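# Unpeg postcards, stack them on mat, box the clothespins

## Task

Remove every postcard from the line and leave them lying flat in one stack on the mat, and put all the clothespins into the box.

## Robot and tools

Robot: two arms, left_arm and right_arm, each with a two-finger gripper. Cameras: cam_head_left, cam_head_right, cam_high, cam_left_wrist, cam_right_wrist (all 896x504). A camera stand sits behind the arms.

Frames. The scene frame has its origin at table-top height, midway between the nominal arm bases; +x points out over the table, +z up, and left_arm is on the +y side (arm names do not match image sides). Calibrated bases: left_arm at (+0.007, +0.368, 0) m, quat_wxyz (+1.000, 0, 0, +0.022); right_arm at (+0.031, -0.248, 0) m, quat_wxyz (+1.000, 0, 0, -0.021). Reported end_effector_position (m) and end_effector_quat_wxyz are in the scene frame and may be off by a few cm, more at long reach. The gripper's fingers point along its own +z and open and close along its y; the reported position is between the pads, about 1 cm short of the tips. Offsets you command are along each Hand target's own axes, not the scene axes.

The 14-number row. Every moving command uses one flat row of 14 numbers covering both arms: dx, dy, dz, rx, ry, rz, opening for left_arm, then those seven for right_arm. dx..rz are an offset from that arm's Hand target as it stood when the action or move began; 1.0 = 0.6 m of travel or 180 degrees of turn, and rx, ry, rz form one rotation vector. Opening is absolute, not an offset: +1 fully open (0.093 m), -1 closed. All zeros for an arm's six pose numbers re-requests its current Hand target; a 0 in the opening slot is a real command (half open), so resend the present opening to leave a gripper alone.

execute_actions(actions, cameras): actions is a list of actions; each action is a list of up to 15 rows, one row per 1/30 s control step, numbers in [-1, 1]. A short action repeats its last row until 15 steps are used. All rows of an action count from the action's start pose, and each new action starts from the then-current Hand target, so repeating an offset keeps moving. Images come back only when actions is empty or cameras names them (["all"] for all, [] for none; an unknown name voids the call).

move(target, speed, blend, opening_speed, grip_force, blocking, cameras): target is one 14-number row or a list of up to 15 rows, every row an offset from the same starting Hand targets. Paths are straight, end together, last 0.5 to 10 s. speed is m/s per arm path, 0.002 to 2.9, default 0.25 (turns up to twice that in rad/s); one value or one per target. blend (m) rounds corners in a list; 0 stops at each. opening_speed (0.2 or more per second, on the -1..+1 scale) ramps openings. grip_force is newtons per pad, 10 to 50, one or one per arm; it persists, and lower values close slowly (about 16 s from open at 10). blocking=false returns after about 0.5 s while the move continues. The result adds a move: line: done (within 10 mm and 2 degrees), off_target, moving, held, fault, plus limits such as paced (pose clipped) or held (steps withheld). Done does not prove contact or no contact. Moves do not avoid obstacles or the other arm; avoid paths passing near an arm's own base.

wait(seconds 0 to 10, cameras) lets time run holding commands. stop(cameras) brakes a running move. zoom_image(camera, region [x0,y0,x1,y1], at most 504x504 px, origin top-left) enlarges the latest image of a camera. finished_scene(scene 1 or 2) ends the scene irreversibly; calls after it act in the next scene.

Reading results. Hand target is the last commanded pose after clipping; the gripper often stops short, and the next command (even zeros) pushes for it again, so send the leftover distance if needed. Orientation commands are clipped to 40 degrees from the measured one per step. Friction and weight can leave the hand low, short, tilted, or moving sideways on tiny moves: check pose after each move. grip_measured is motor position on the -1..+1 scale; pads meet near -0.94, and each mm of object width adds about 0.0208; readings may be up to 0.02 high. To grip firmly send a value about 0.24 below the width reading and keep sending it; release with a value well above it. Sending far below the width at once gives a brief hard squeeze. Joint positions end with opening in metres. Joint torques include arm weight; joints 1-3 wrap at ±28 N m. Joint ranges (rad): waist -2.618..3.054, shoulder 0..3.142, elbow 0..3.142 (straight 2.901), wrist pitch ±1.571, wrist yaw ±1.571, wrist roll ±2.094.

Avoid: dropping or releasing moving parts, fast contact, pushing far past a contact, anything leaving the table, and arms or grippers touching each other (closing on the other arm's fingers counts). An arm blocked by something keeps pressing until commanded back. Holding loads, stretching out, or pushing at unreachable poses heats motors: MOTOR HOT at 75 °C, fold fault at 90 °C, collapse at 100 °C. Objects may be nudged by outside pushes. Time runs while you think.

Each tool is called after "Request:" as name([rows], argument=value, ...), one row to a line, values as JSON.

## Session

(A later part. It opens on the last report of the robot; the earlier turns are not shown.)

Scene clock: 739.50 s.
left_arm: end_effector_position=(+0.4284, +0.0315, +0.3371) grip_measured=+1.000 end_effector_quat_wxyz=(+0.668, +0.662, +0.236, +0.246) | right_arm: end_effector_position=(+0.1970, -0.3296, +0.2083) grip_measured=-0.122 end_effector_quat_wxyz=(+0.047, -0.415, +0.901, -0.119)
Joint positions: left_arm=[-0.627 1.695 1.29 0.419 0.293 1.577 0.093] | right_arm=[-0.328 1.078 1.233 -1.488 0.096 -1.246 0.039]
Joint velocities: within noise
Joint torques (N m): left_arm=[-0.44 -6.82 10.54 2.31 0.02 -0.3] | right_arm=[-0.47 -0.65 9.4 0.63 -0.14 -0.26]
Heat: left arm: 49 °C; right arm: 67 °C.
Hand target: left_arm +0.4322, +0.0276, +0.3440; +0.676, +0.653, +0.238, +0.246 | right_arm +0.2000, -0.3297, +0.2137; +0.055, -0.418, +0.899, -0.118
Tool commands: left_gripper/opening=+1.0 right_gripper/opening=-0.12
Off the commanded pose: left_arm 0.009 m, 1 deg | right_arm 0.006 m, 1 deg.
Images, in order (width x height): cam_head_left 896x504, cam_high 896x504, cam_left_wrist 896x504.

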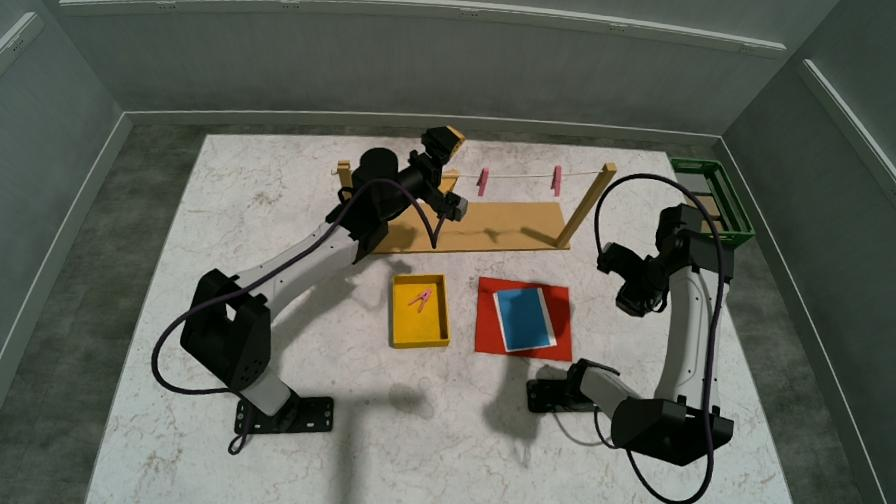

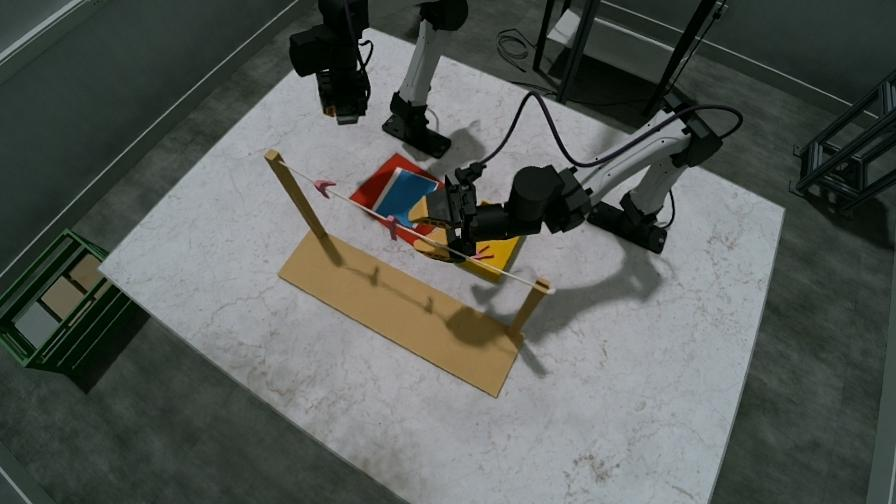

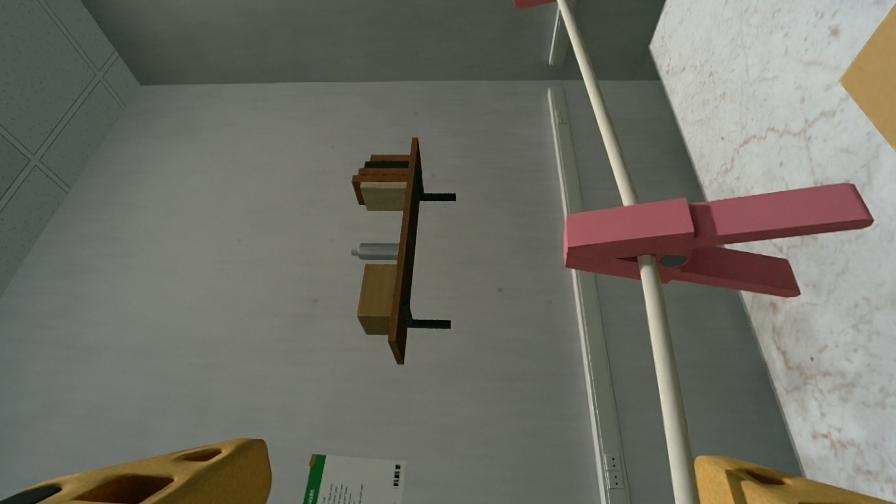

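Request:
move(target=[0,-0.014,0.074,0,0,0,1,0,0,0,0,0,0,-0.12], speed=0.06, cameras=["cam_left_wrist","cam_high"])

Scene clock: 743.30 s.
left_arm: end_effector_position=(+0.4539, -0.0047, +0.3359) grip_measured=+1.000 end_effector_quat_wxyz=(+0.674, +0.658, +0.229, +0.245) | right_arm: end_effector_position=(+0.1970, -0.3296, +0.2083) grip_measured=-0.122 end_effector_quat_wxyz=(+0.047, -0.415, +0.901, -0.119)
Joint positions: left_arm=[-0.661 1.856 1.466 0.419 0.269 1.576 0.093] | right_arm=[-0.328 1.078 1.233 -1.488 0.096 -1.246 0.039]
Joint torques (N m): left_arm=[-0.08 -7.8 10.71 2.21 -0.02 -0.27] | right_arm=[-0.44 -0.65 9.42 0.62 -0.13 -0.26]
Heat: left arm: 49 °C; right arm: 67 °C.
Hand target: left_arm +0.4609, -0.0067, +0.3371; +0.676, +0.653, +0.238, +0.246 | right_arm +0.2000, -0.3297, +0.2137; +0.055, -0.418, +0.899, -0.118
Off the commanded pose: left_arm 0.007 m, 1 deg | right_arm 0.006 m, 1 deg.
move: done
Images, in order (width x height): cam_high 896x504, cam_left_wrist 896x504.

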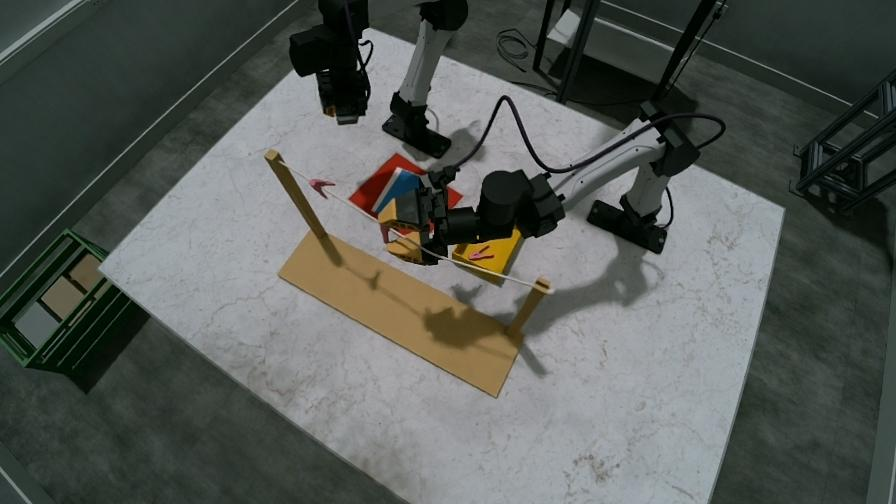

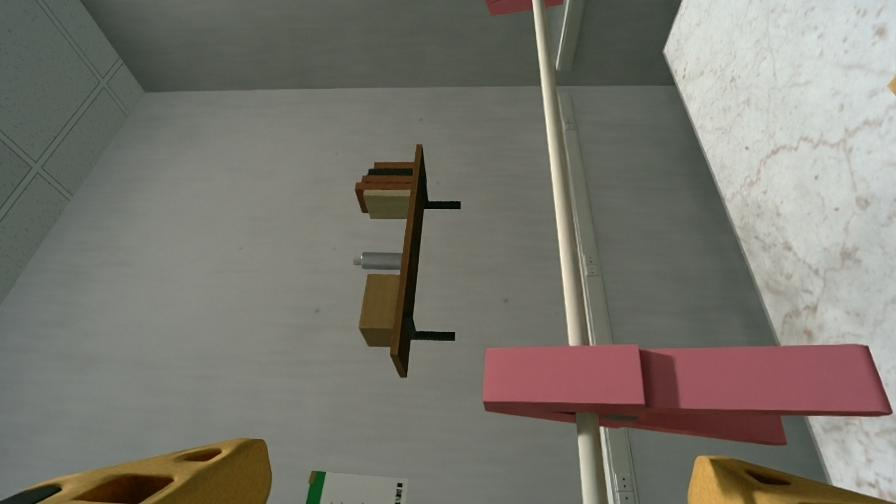

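Request:
zoom_image(camera="cam_high", region=[260, 130, 560, 310])

Request:
zoom_image(camera="cam_left_wrist", region=[450, 250, 896, 504])

Scaled by 1.680 from the camera's 896x504 image, which has a finer 1280x720 frame.

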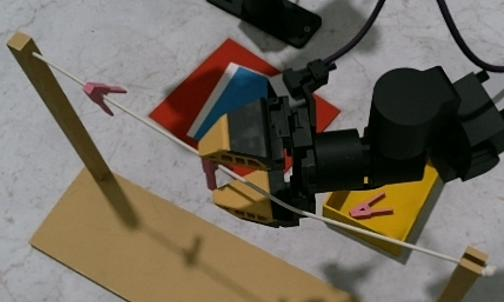

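Scaled by 1.130 from the camera's 896x504 image, which has a finer 1280x720 frame.

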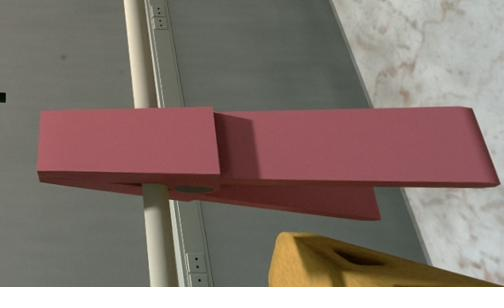

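Request:
execute_actions(actions=[], cameras=["cam_head_left","cam_head_right"])

Request:
zoom_image(camera="cam_head_right", region=[300, 100, 640, 280])

Request:
zoom_image(camera="cam_head_left", region=[320, 100, 640, 280])

Scene clock: 760.10 s.
left_arm: end_effector_position=(+0.4539, -0.0047, +0.3359) grip_measured=+1.000 end_effector_quat_wxyz=(+0.674, +0.658, +0.230, +0.245) | right_arm: end_effector_position=(+0.1970, -0.3296, +0.2083) grip_measured=-0.122 end_effector_quat_wxyz=(+0.047, -0.415, +0.901, -0.119)
Joint positions: left_arm=[-0.661 1.856 1.466 0.419 0.269 1.576 0.093] | right_arm=[-0.328 1.078 1.233 -1.488 0.096 -1.246 0.039]
Joint velocities: within noise
Joint torques (N m): left_arm=[-0.06 -7.83 10.69 2.21 -0.05 -0.28] | right_arm=[-0.44 -0.64 9.4 0.64 -0.13 -0.26]
Heat: left arm: 52 °C; right arm: 68 °C.
Hand target: left_arm +0.4608, -0.0067, +0.3371; +0.676, +0.653, +0.238, +0.245 | right_arm +0.2000, -0.3297, +0.2137; +0.055, -0.418, +0.899, -0.118
Tool commands: left_gripper/opening=+1.0 right_gripper/opening=-0.12
Off the commanded pose: left_arm 0.007 m, 1 deg | right_arm 0.006 m, 1 deg.
Images, in order (width x height): cam_head_left 896x504, cam_head_right 896x504.

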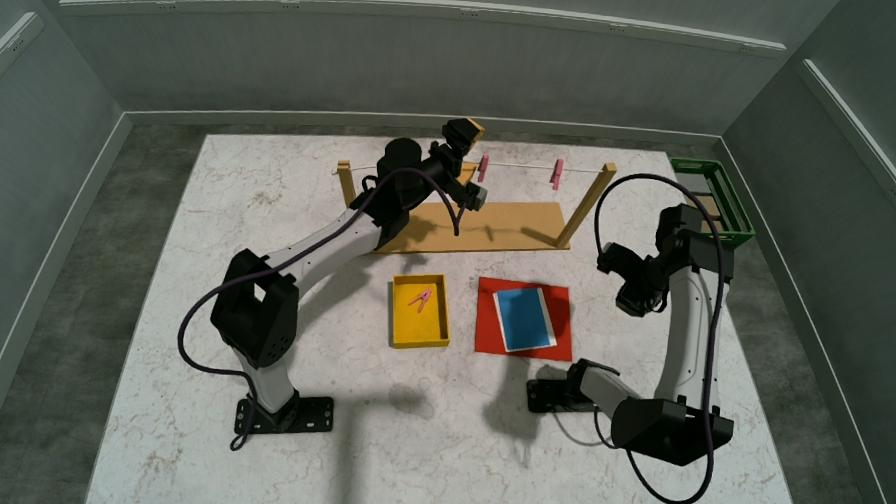

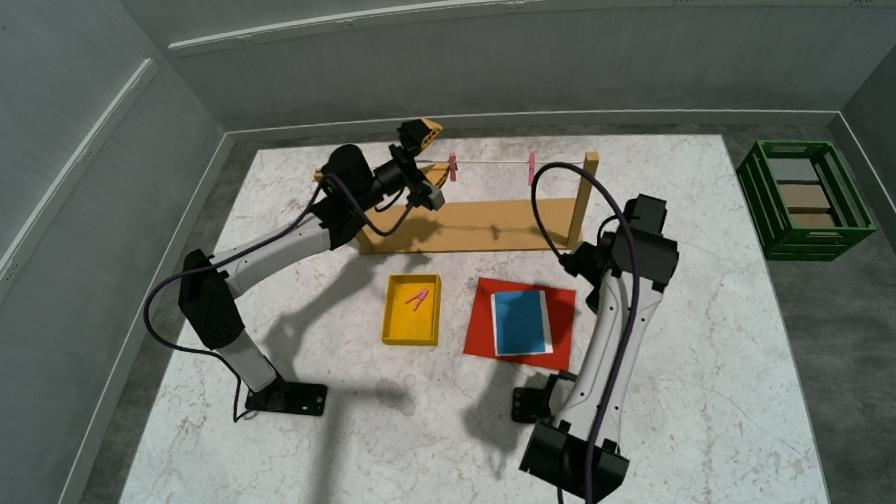

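Scaled by 1.482 from the camera's 896x504 image, which has a finer 1280x720 frame.

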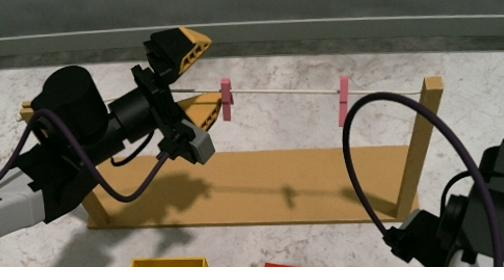

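Scaled by 1.575 from the camera's 896x504 image, which has a finer 1280x720 frame.

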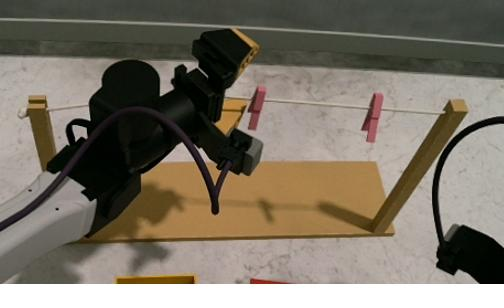

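Request:
move([
  [0,-0.014,-0.012,0,0,0,1,0,0,0,0,0,0,-0.12],
  [-0.11,-0.014,-0.02,0,0,0,1,0,0,0,0,0,0,-0.12],
], speed=0.05, cameras=["cam_left_wrist","cam_high"])

Request:
zoom_image(camera="cam_high", region=[260, 130, 560, 310])

Scene clock: 772.30 s.
left_arm: end_effector_position=(+0.4086, -0.0460, +0.3050) grip_measured=+1.000 end_effector_quat_wxyz=(+0.658, +0.673, +0.241, +0.238) | right_arm: end_effector_position=(+0.1970, -0.3296, +0.2083) grip_measured=-0.122 end_effector_quat_wxyz=(+0.047, -0.415, +0.901, -0.119)
Joint positions: left_arm=[-0.811 1.837 1.365 0.451 0.111 1.576 0.093] | right_arm=[-0.328 1.078 1.233 -1.488 0.096 -1.246 0.039]
Joint torques (N m): left_arm=[-0.25 -12.63 7.62 2.47 0.03 -0.22] | right_arm=[-0.46 -0.65 9.37 0.63 -0.13 -0.27]
Heat: left arm: 53 °C; right arm: 68 °C.
Hand target: left_arm +0.4027, -0.0401, +0.3284; +0.676, +0.653, +0.238, +0.245 | right_arm +0.2000, -0.3297, +0.2137; +0.055, -0.418, +0.899, -0.118
Off the commanded pose: left_arm 0.025 m, 3 deg | right_arm 0.006 m, 1 deg.
move: off_target (left_arm)
Images, in order (width x height): cam_high 896x504, cam_left_wrist 896x504.

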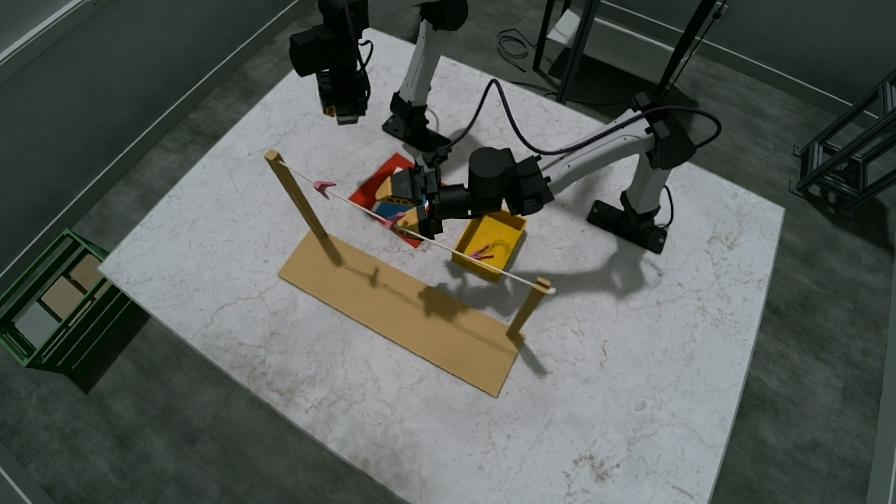

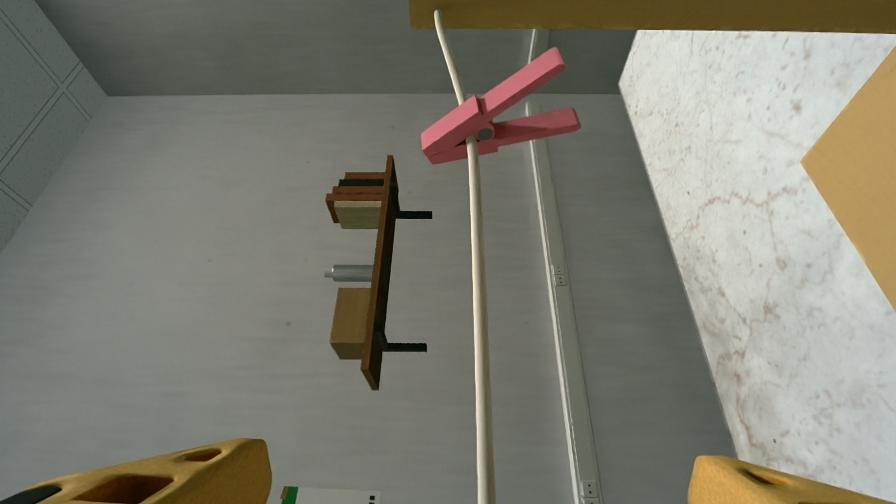

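Scaled by 1.680 from the camera's 896x504 image, which has a finer 1280x720 frame.

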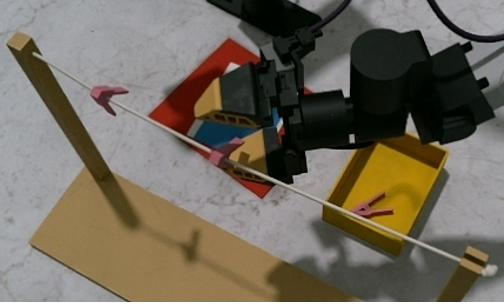

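Request:
zoom_image(camera="cam_high", region=[350, 160, 470, 250])

Request:
execute_actions(actions=[], cameras=["cam_head_left","cam_head_right"])

Request:
zoom_image(camera="cam_head_right", region=[380, 110, 560, 210])

Request:
zoom_image(camera="cam_head_left", region=[400, 110, 580, 210])

Scaled by 4.200 from the camera's 896x504 image, which has a finer 1280x720 frame.

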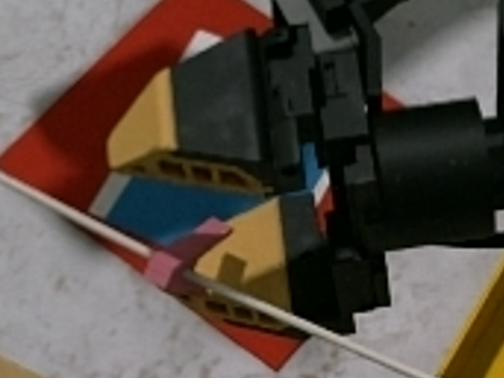

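Scene clock: 782.67 s.
left_arm: end_effector_position=(+0.4087, -0.0460, +0.3050) grip_measured=+1.000 end_effector_quat_wxyz=(+0.658, +0.673, +0.241, +0.238) | right_arm: end_effector_position=(+0.1970, -0.3296, +0.2083) grip_measured=-0.122 end_effector_quat_wxyz=(+0.047, -0.415, +0.901, -0.119)
Joint positions: left_arm=[-0.811 1.837 1.365 0.451 0.111 1.576 0.093] | right_arm=[-0.328 1.078 1.233 -1.488 0.096 -1.246 0.039]
Joint velocities: within noise
Joint torques (N m): left_arm=[-0.27 -12.66 7.58 2.47 0.03 -0.21] | right_arm=[-0.44 -0.66 9.36 0.63 -0.13 -0.26]
Heat: left arm: 52 °C; right arm: 68 °C.
Hand target: left_arm +0.4027, -0.0401, +0.3284; +0.676, +0.653, +0.238, +0.245 | right_arm +0.2000, -0.3297, +0.2137; +0.055, -0.418, +0.899, -0.118
Tool commands: left_gripper/opening=+1.0 right_gripper/opening=-0.12
Off the commanded pose: left_arm 0.025 m, 3 deg | right_arm 0.006 m, 1 deg.
Images, in order (width x height): cam_head_left 896x504, cam_head_right 896x504.

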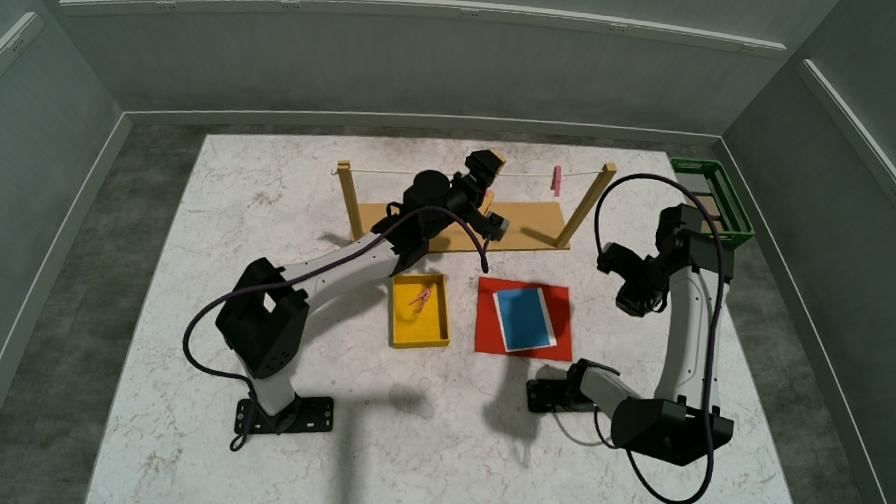

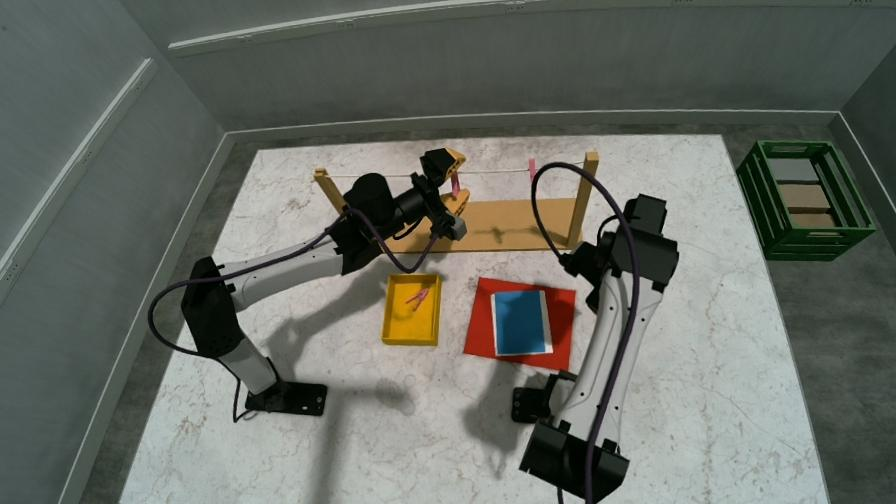

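Scaled by 2.800 from the camera's 896x504 image, which has a finer 1280x720 frame.

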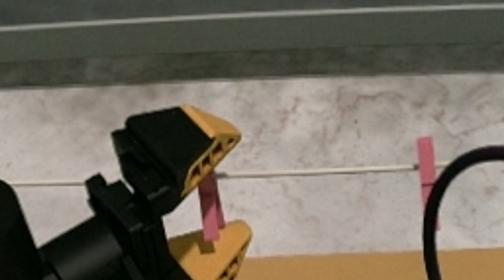

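Scaled by 2.800 from the camera's 896x504 image, which has a finer 1280x720 frame.

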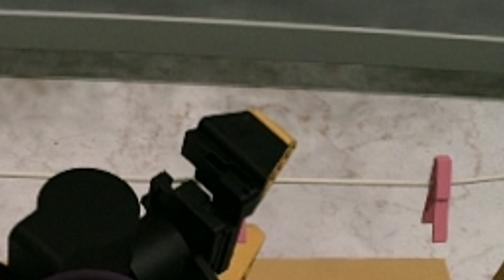

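Request:
move(target=[0.0,0.018,0.0,0,0,0,1,0,0,0,0,0,0,-0.12], speed=0.04, cameras=["cam_left_wrist","cam_high","cam_head_right"])

Request:
zoom_image(camera="cam_high", region=[350, 160, 470, 250])

Request:
zoom_image(camera="cam_head_right", region=[380, 110, 560, 210])

Scene clock: 792.07 s.
left_arm: end_effector_position=(+0.4071, -0.0443, +0.3105) grip_measured=+1.000 end_effector_quat_wxyz=(+0.660, +0.670, +0.240, +0.239) | right_arm: end_effector_position=(+0.1970, -0.3296, +0.2083) grip_measured=-0.122 end_effector_quat_wxyz=(+0.047, -0.415, +0.901, -0.119)
Joint positions: left_arm=[-0.811 1.825 1.365 0.447 0.11 1.576 0.093] | right_arm=[-0.328 1.078 1.233 -1.488 0.096 -1.246 0.039]
Joint torques (N m): left_arm=[-0.25 -12.46 10.15 2.14 0.02 -0.21] | right_arm=[-0.46 -0.64 9.39 0.62 -0.13 -0.26]
Heat: left arm: 51 °C; right arm: 69 °C.
Hand target: left_arm +0.4025, -0.0398, +0.3392; +0.676, +0.653, +0.238, +0.246 | right_arm +0.2000, -0.3297, +0.2137; +0.055, -0.418, +0.899, -0.118
Off the commanded pose: left_arm 0.029 m, 3 deg | right_arm 0.006 m, 1 deg.
move: off_target (left_arm)
Images, in order (width x height): cam_head_right 896x504, cam_high 896x504, cam_left_wrist 896x504.

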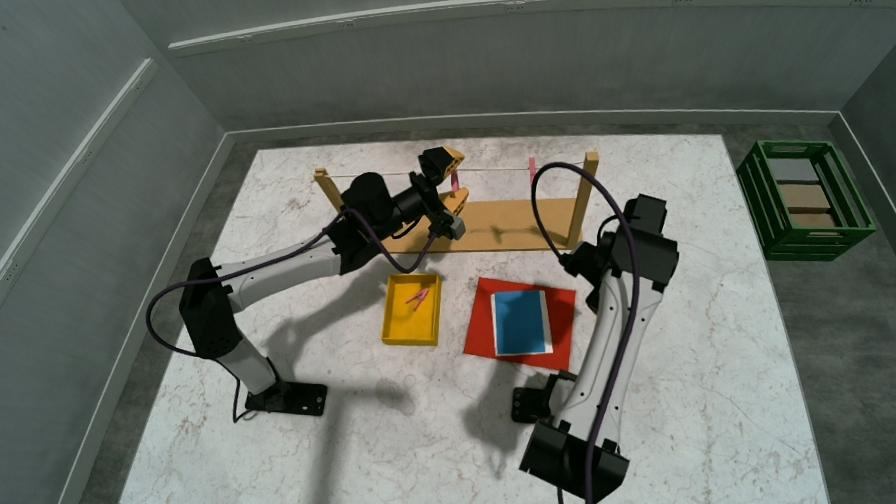

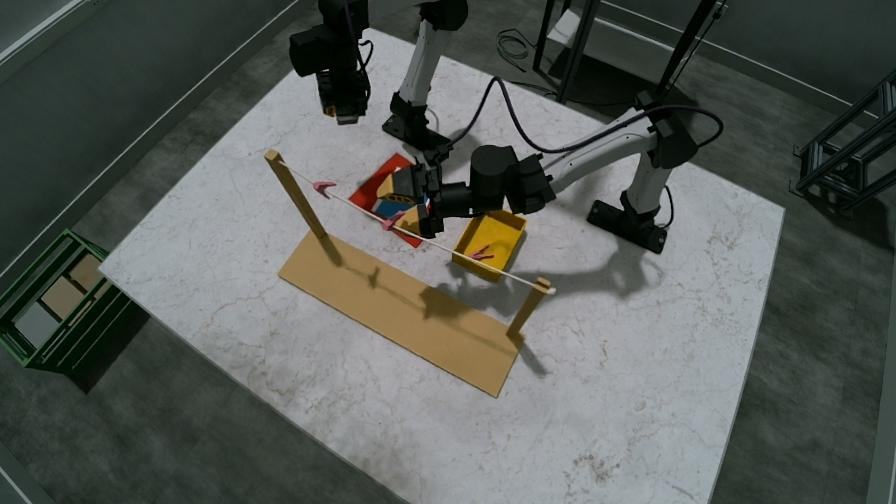

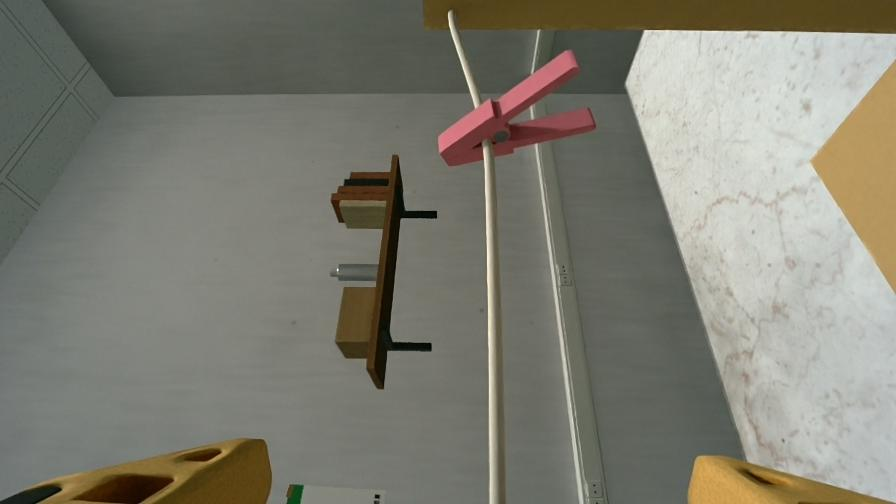

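Scaled by 4.200 from the camera's 896x504 image, which has a finer 1280x720 frame.

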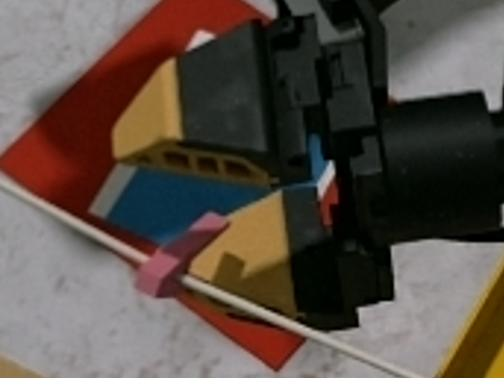

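Scaled by 2.800 from the camera's 896x504 image, which has a finer 1280x720 frame.

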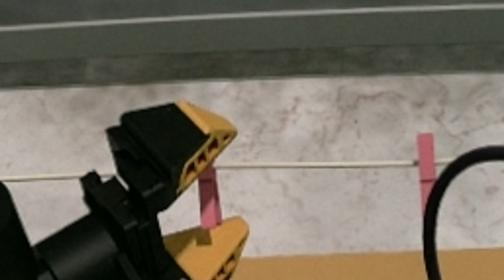

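Request:
move([
  [0.0,0.0,-0.1,0,0,0,1,0,0,0,0,0,0,-0.12],
  [0.11,0.0,-0.1,0,0,0,1,0,0,0,0,0,0,-0.12],
], speed=0.07, blend=0.01, cameras=["cam_left_wrist","cam_high"])

Scene clock: 801.90 s.
left_arm: end_effector_position=(+0.4129, +0.0534, +0.3281) grip_measured=+1.000 end_effector_quat_wxyz=(+0.663, +0.661, +0.246, +0.252) | right_arm: end_effector_position=(+0.1970, -0.3296, +0.2083) grip_measured=-0.122 end_effector_quat_wxyz=(+0.047, -0.415, +0.901, -0.119)
Joint positions: left_arm=[-0.611 1.602 1.16 0.448 0.283 1.576 0.093] | right_arm=[-0.328 1.078 1.233 -1.488 0.096 -1.246 0.039]
Joint torques (N m): left_arm=[0.03 -6.09 10.48 2.38 0.34 -0.28] | right_arm=[-0.46 -0.62 9.42 0.63 -0.13 -0.26]
Heat: left arm: 52 °C; right arm: 69 °C.
Hand target: left_arm +0.4146, +0.0485, +0.3371; +0.676, +0.653, +0.238, +0.246 | right_arm +0.2000, -0.3297, +0.2137; +0.055, -0.418, +0.899, -0.118
Off the commanded pose: left_arm 0.010 m, 2 deg | right_arm 0.006 m, 1 deg.
move: done
Images, in order (width x height): cam_high 896x504, cam_left_wrist 896x504.

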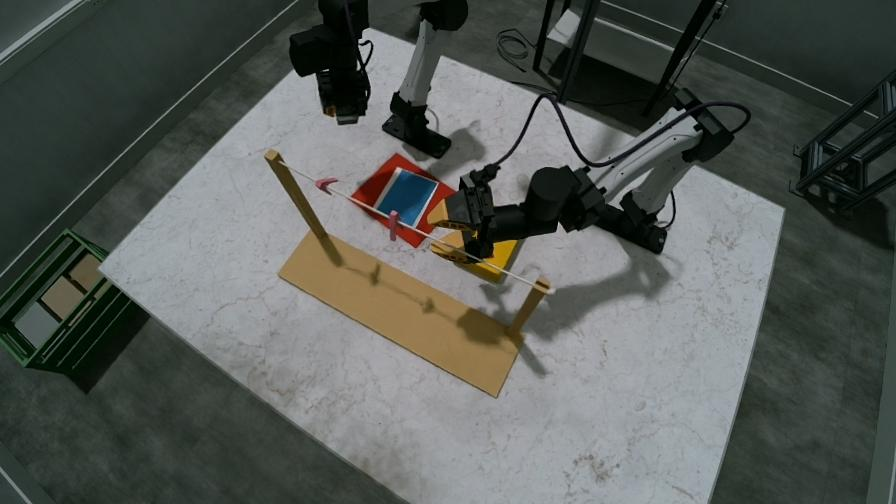

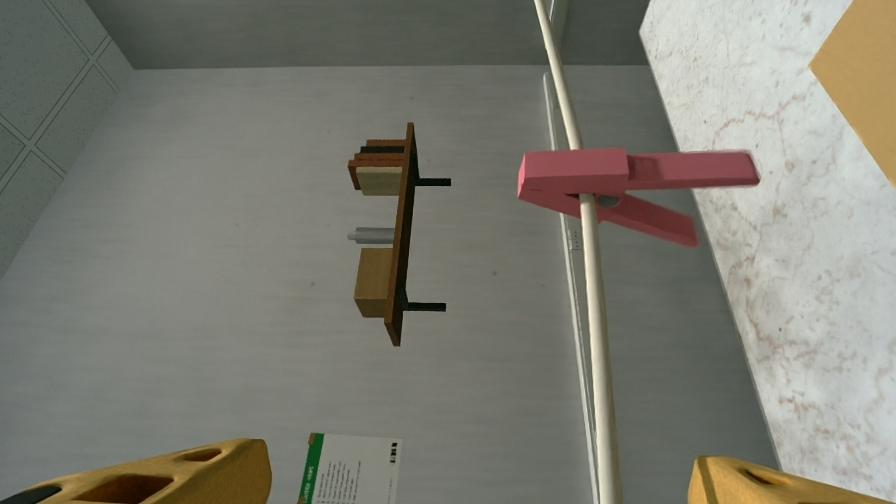

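Request:
move(target=[-0.015,0.0,0.113,0,0,0,1,0,0,0,0,0,0,-0.12], speed=0.06, cameras=["cam_left_wrist","cam_high"])

Request:
zoom_image(camera="cam_high", region=[350, 160, 470, 250])

Scene clock: 808.07 s.
left_arm: end_effector_position=(+0.4466, -0.0056, +0.3404) grip_measured=+1.000 end_effector_quat_wxyz=(+0.677, +0.654, +0.230, +0.249) | right_arm: end_effector_position=(+0.1970, -0.3296, +0.2083) grip_measured=-0.122 end_effector_quat_wxyz=(+0.047, -0.415, +0.901, -0.119)
Joint positions: left_arm=[-0.676 1.834 1.444 0.432 0.246 1.576 0.093] | right_arm=[-0.328 1.078 1.233 -1.488 0.096 -1.246 0.039]
Joint torques (N m): left_arm=[-0.35 -7.87 10.69 2.07 0.01 -0.26] | right_arm=[-0.44 -0.64 9.42 0.64 -0.14 -0.26]
Heat: left arm: 51 °C; right arm: 69 °C.
Hand target: left_arm +0.4513, -0.0092, +0.3393; +0.676, +0.653, +0.238, +0.246 | right_arm +0.2000, -0.3297, +0.2137; +0.055, -0.418, +0.899, -0.118
Off the commanded pose: left_arm 0.006 m, 1 deg | right_arm 0.006 m, 1 deg.
move: done
Images, in order (width x height): cam_high 896x504, cam_left_wrist 896x504.

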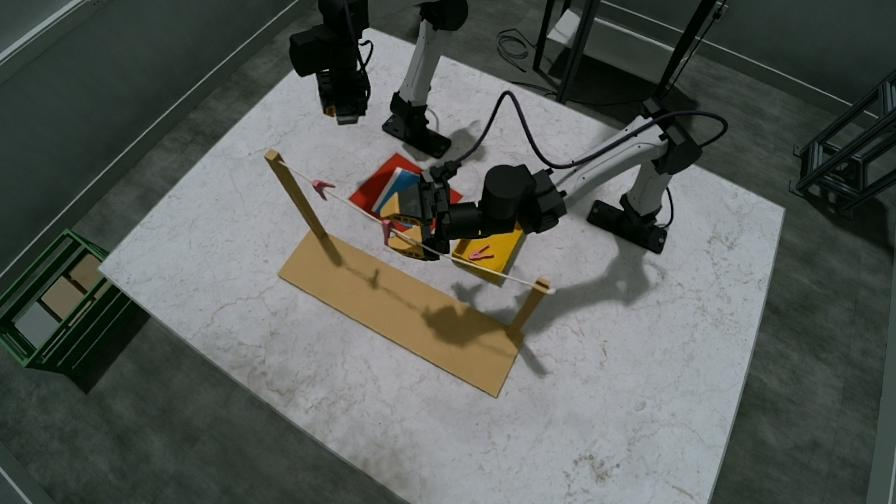

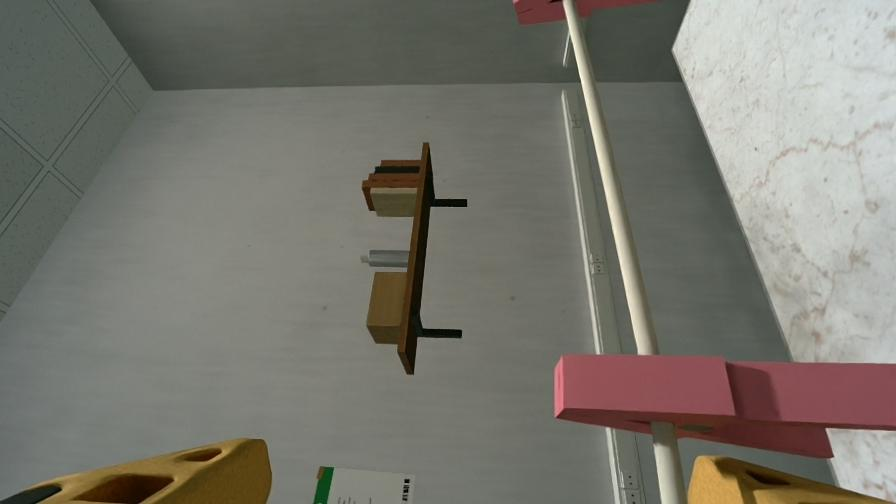

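Scaled by 4.200 from the camera's 896x504 image, which has a finer 1280x720 frame.

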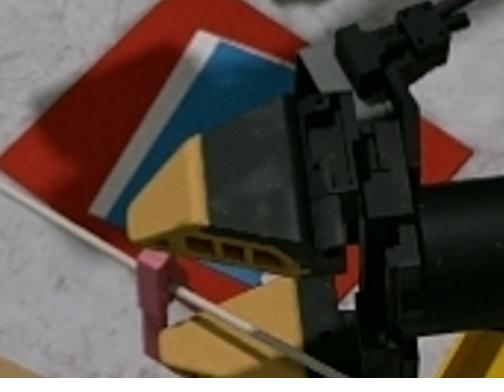

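Request:
move(target=[-0.11,0.003,-0.008,0,0,0,1,0,0,0,0,0,0,-0.12], speed=0.05, cameras=["cam_left_wrist","cam_high","cam_head_right"])

Request:
zoom_image(camera="cam_high", region=[350, 160, 470, 250])

Request:
zoom_image(camera="cam_head_right", region=[380, 110, 560, 210])

Scene clock: 814.50 s.
left_arm: end_effector_position=(+0.4036, -0.0539, +0.3258) grip_measured=+1.000 end_effector_quat_wxyz=(+0.668, +0.662, +0.237, +0.243) | right_arm: end_effector_position=(+0.1970, -0.3296, +0.2083) grip_measured=-0.122 end_effector_quat_wxyz=(+0.047, -0.415, +0.901, -0.119)
Joint positions: left_arm=[-0.834 1.834 1.414 0.431 0.088 1.576 0.093] | right_arm=[-0.328 1.078 1.233 -1.488 0.096 -1.246 0.039]
Joint torques (N m): left_arm=[-0.25 -12.53 7.68 2.17 0.04 -0.21] | right_arm=[-0.43 -0.62 9.42 0.63 -0.14 -0.27]
Heat: left arm: 52 °C; right arm: 69 °C.
Hand target: left_arm +0.3976, -0.0479, +0.3409; +0.676, +0.653, +0.238, +0.245 | right_arm +0.2000, -0.3297, +0.2137; +0.055, -0.418, +0.899, -0.118
Off the commanded pose: left_arm 0.017 m, 1 deg | right_arm 0.006 m, 1 deg.
move: off_target (left_arm)
Images, in order (width x height): cam_head_right 896x504, cam_high 896x504, cam_left_wrist 896x504.

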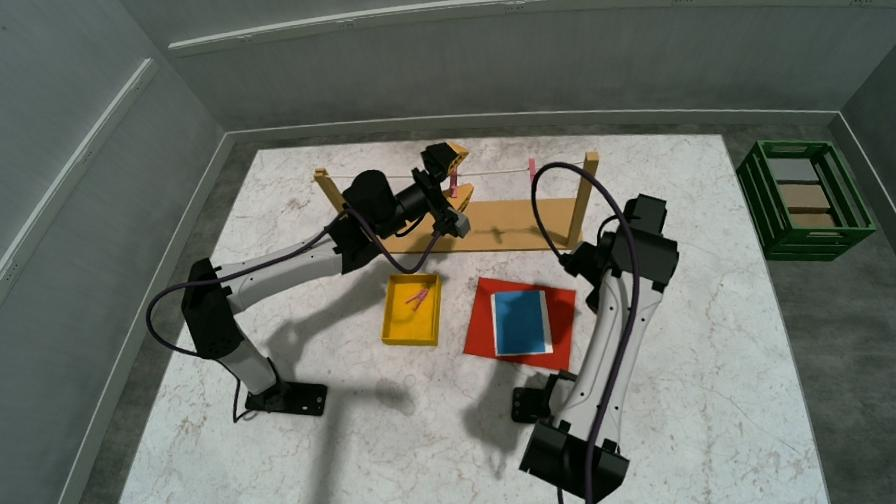

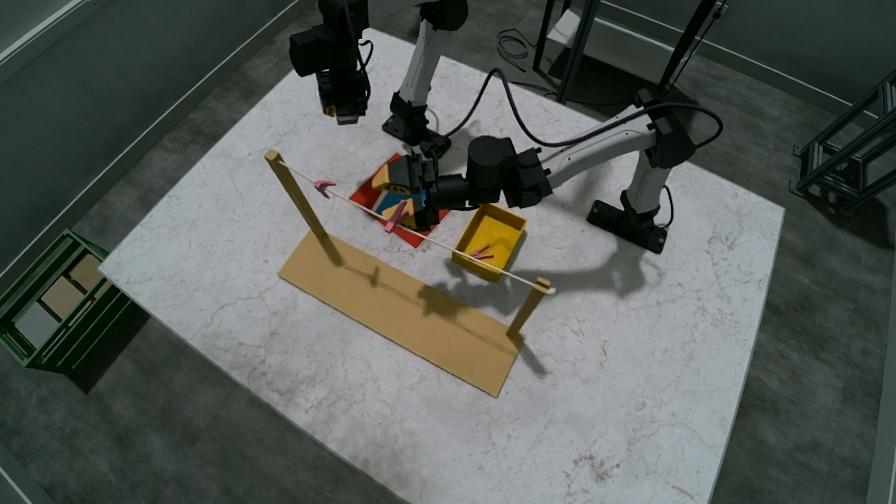

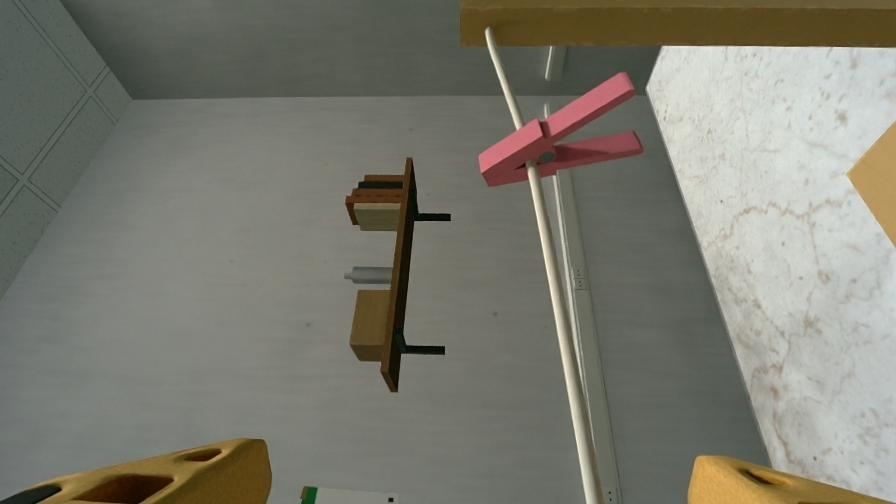

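Scaled by 4.200 from the camera's 896x504 image, which has a finer 1280x720 frame.

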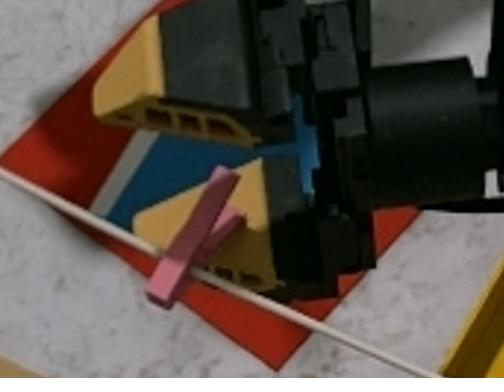

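Scaled by 2.800 from the camera's 896x504 image, which has a finer 1280x720 frame.

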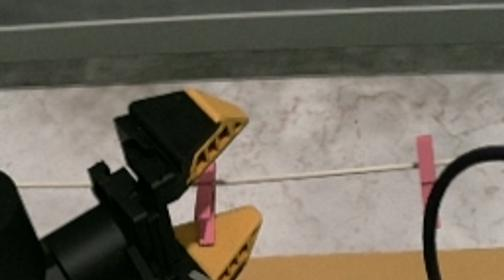

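Request:
move(target=[0.0,-0.045,0.0,0,0,0,0.2,0,0,0,0,0,0,-0.12], speed=0.02, opening_speed=0.5, cameras=["cam_left_wrist","cam_high","cam_head_right"])

Request:
zoom_image(camera="cam_high", region=[350, 160, 470, 250])

Request:
zoom_image(camera="cam_head_right", region=[380, 110, 560, 210])

Scene clock: 821.57 s.
left_arm: end_effector_position=(+0.4006, -0.0507, +0.3042) grip_measured=+0.202 end_effector_quat_wxyz=(+0.665, +0.665, +0.238, +0.242) | right_arm: end_effector_position=(+0.1970, -0.3296, +0.2083) grip_measured=-0.122 end_effector_quat_wxyz=(+0.047, -0.415, +0.901, -0.119)
Joint positions: left_arm=[-0.834 1.834 1.333 0.504 0.088 1.576 0.055] | right_arm=[-0.328 1.078 1.233 -1.488 0.096 -1.246 0.039]
Joint torques (N m): left_arm=[-0.31 -10.58 7.6 2.44 0.04 -0.21] | right_arm=[-0.44 -0.65 9.37 0.63 -0.13 -0.26]
Heat: left arm: 51 °C; right arm: 69 °C.
Hand target: left_arm +0.3981, -0.0486, +0.3140; +0.676, +0.653, +0.238, +0.246 | right_arm +0.2000, -0.3297, +0.2137; +0.055, -0.418, +0.899, -0.118
Off the commanded pose: left_arm 0.010 m, 2 deg | right_arm 0.006 m, 1 deg.
move: done
Images, in order (width x height): cam_head_right 896x504, cam_high 896x504, cam_left_wrist 896x504.

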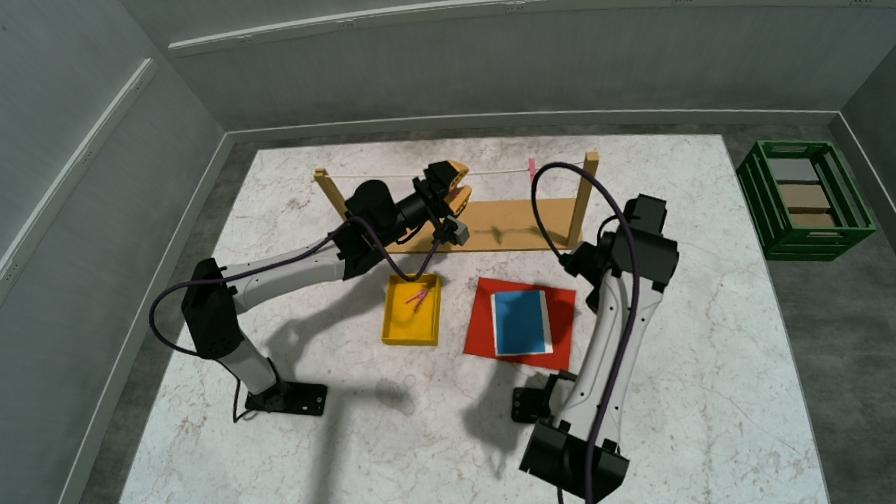

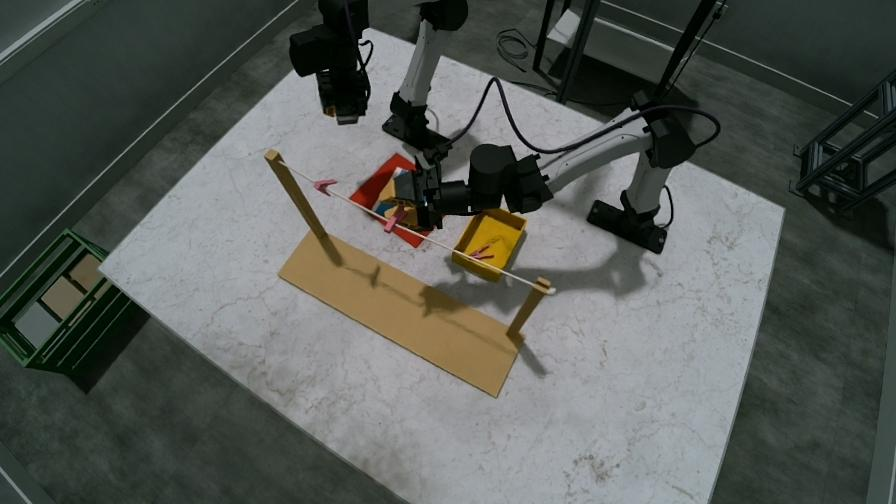

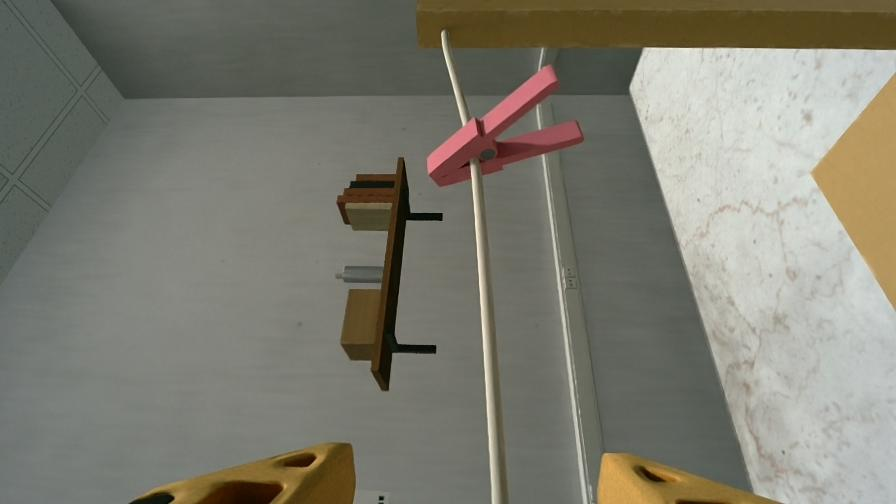

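Scaled by 4.200 from the camera's 896x504 image, which has a finer 1280x720 frame.

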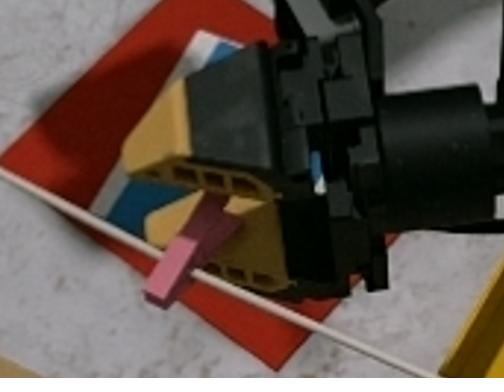

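Scaled by 2.800 from the camera's 896x504 image, which has a finer 1280x720 frame.

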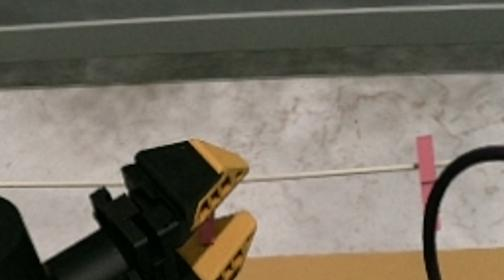

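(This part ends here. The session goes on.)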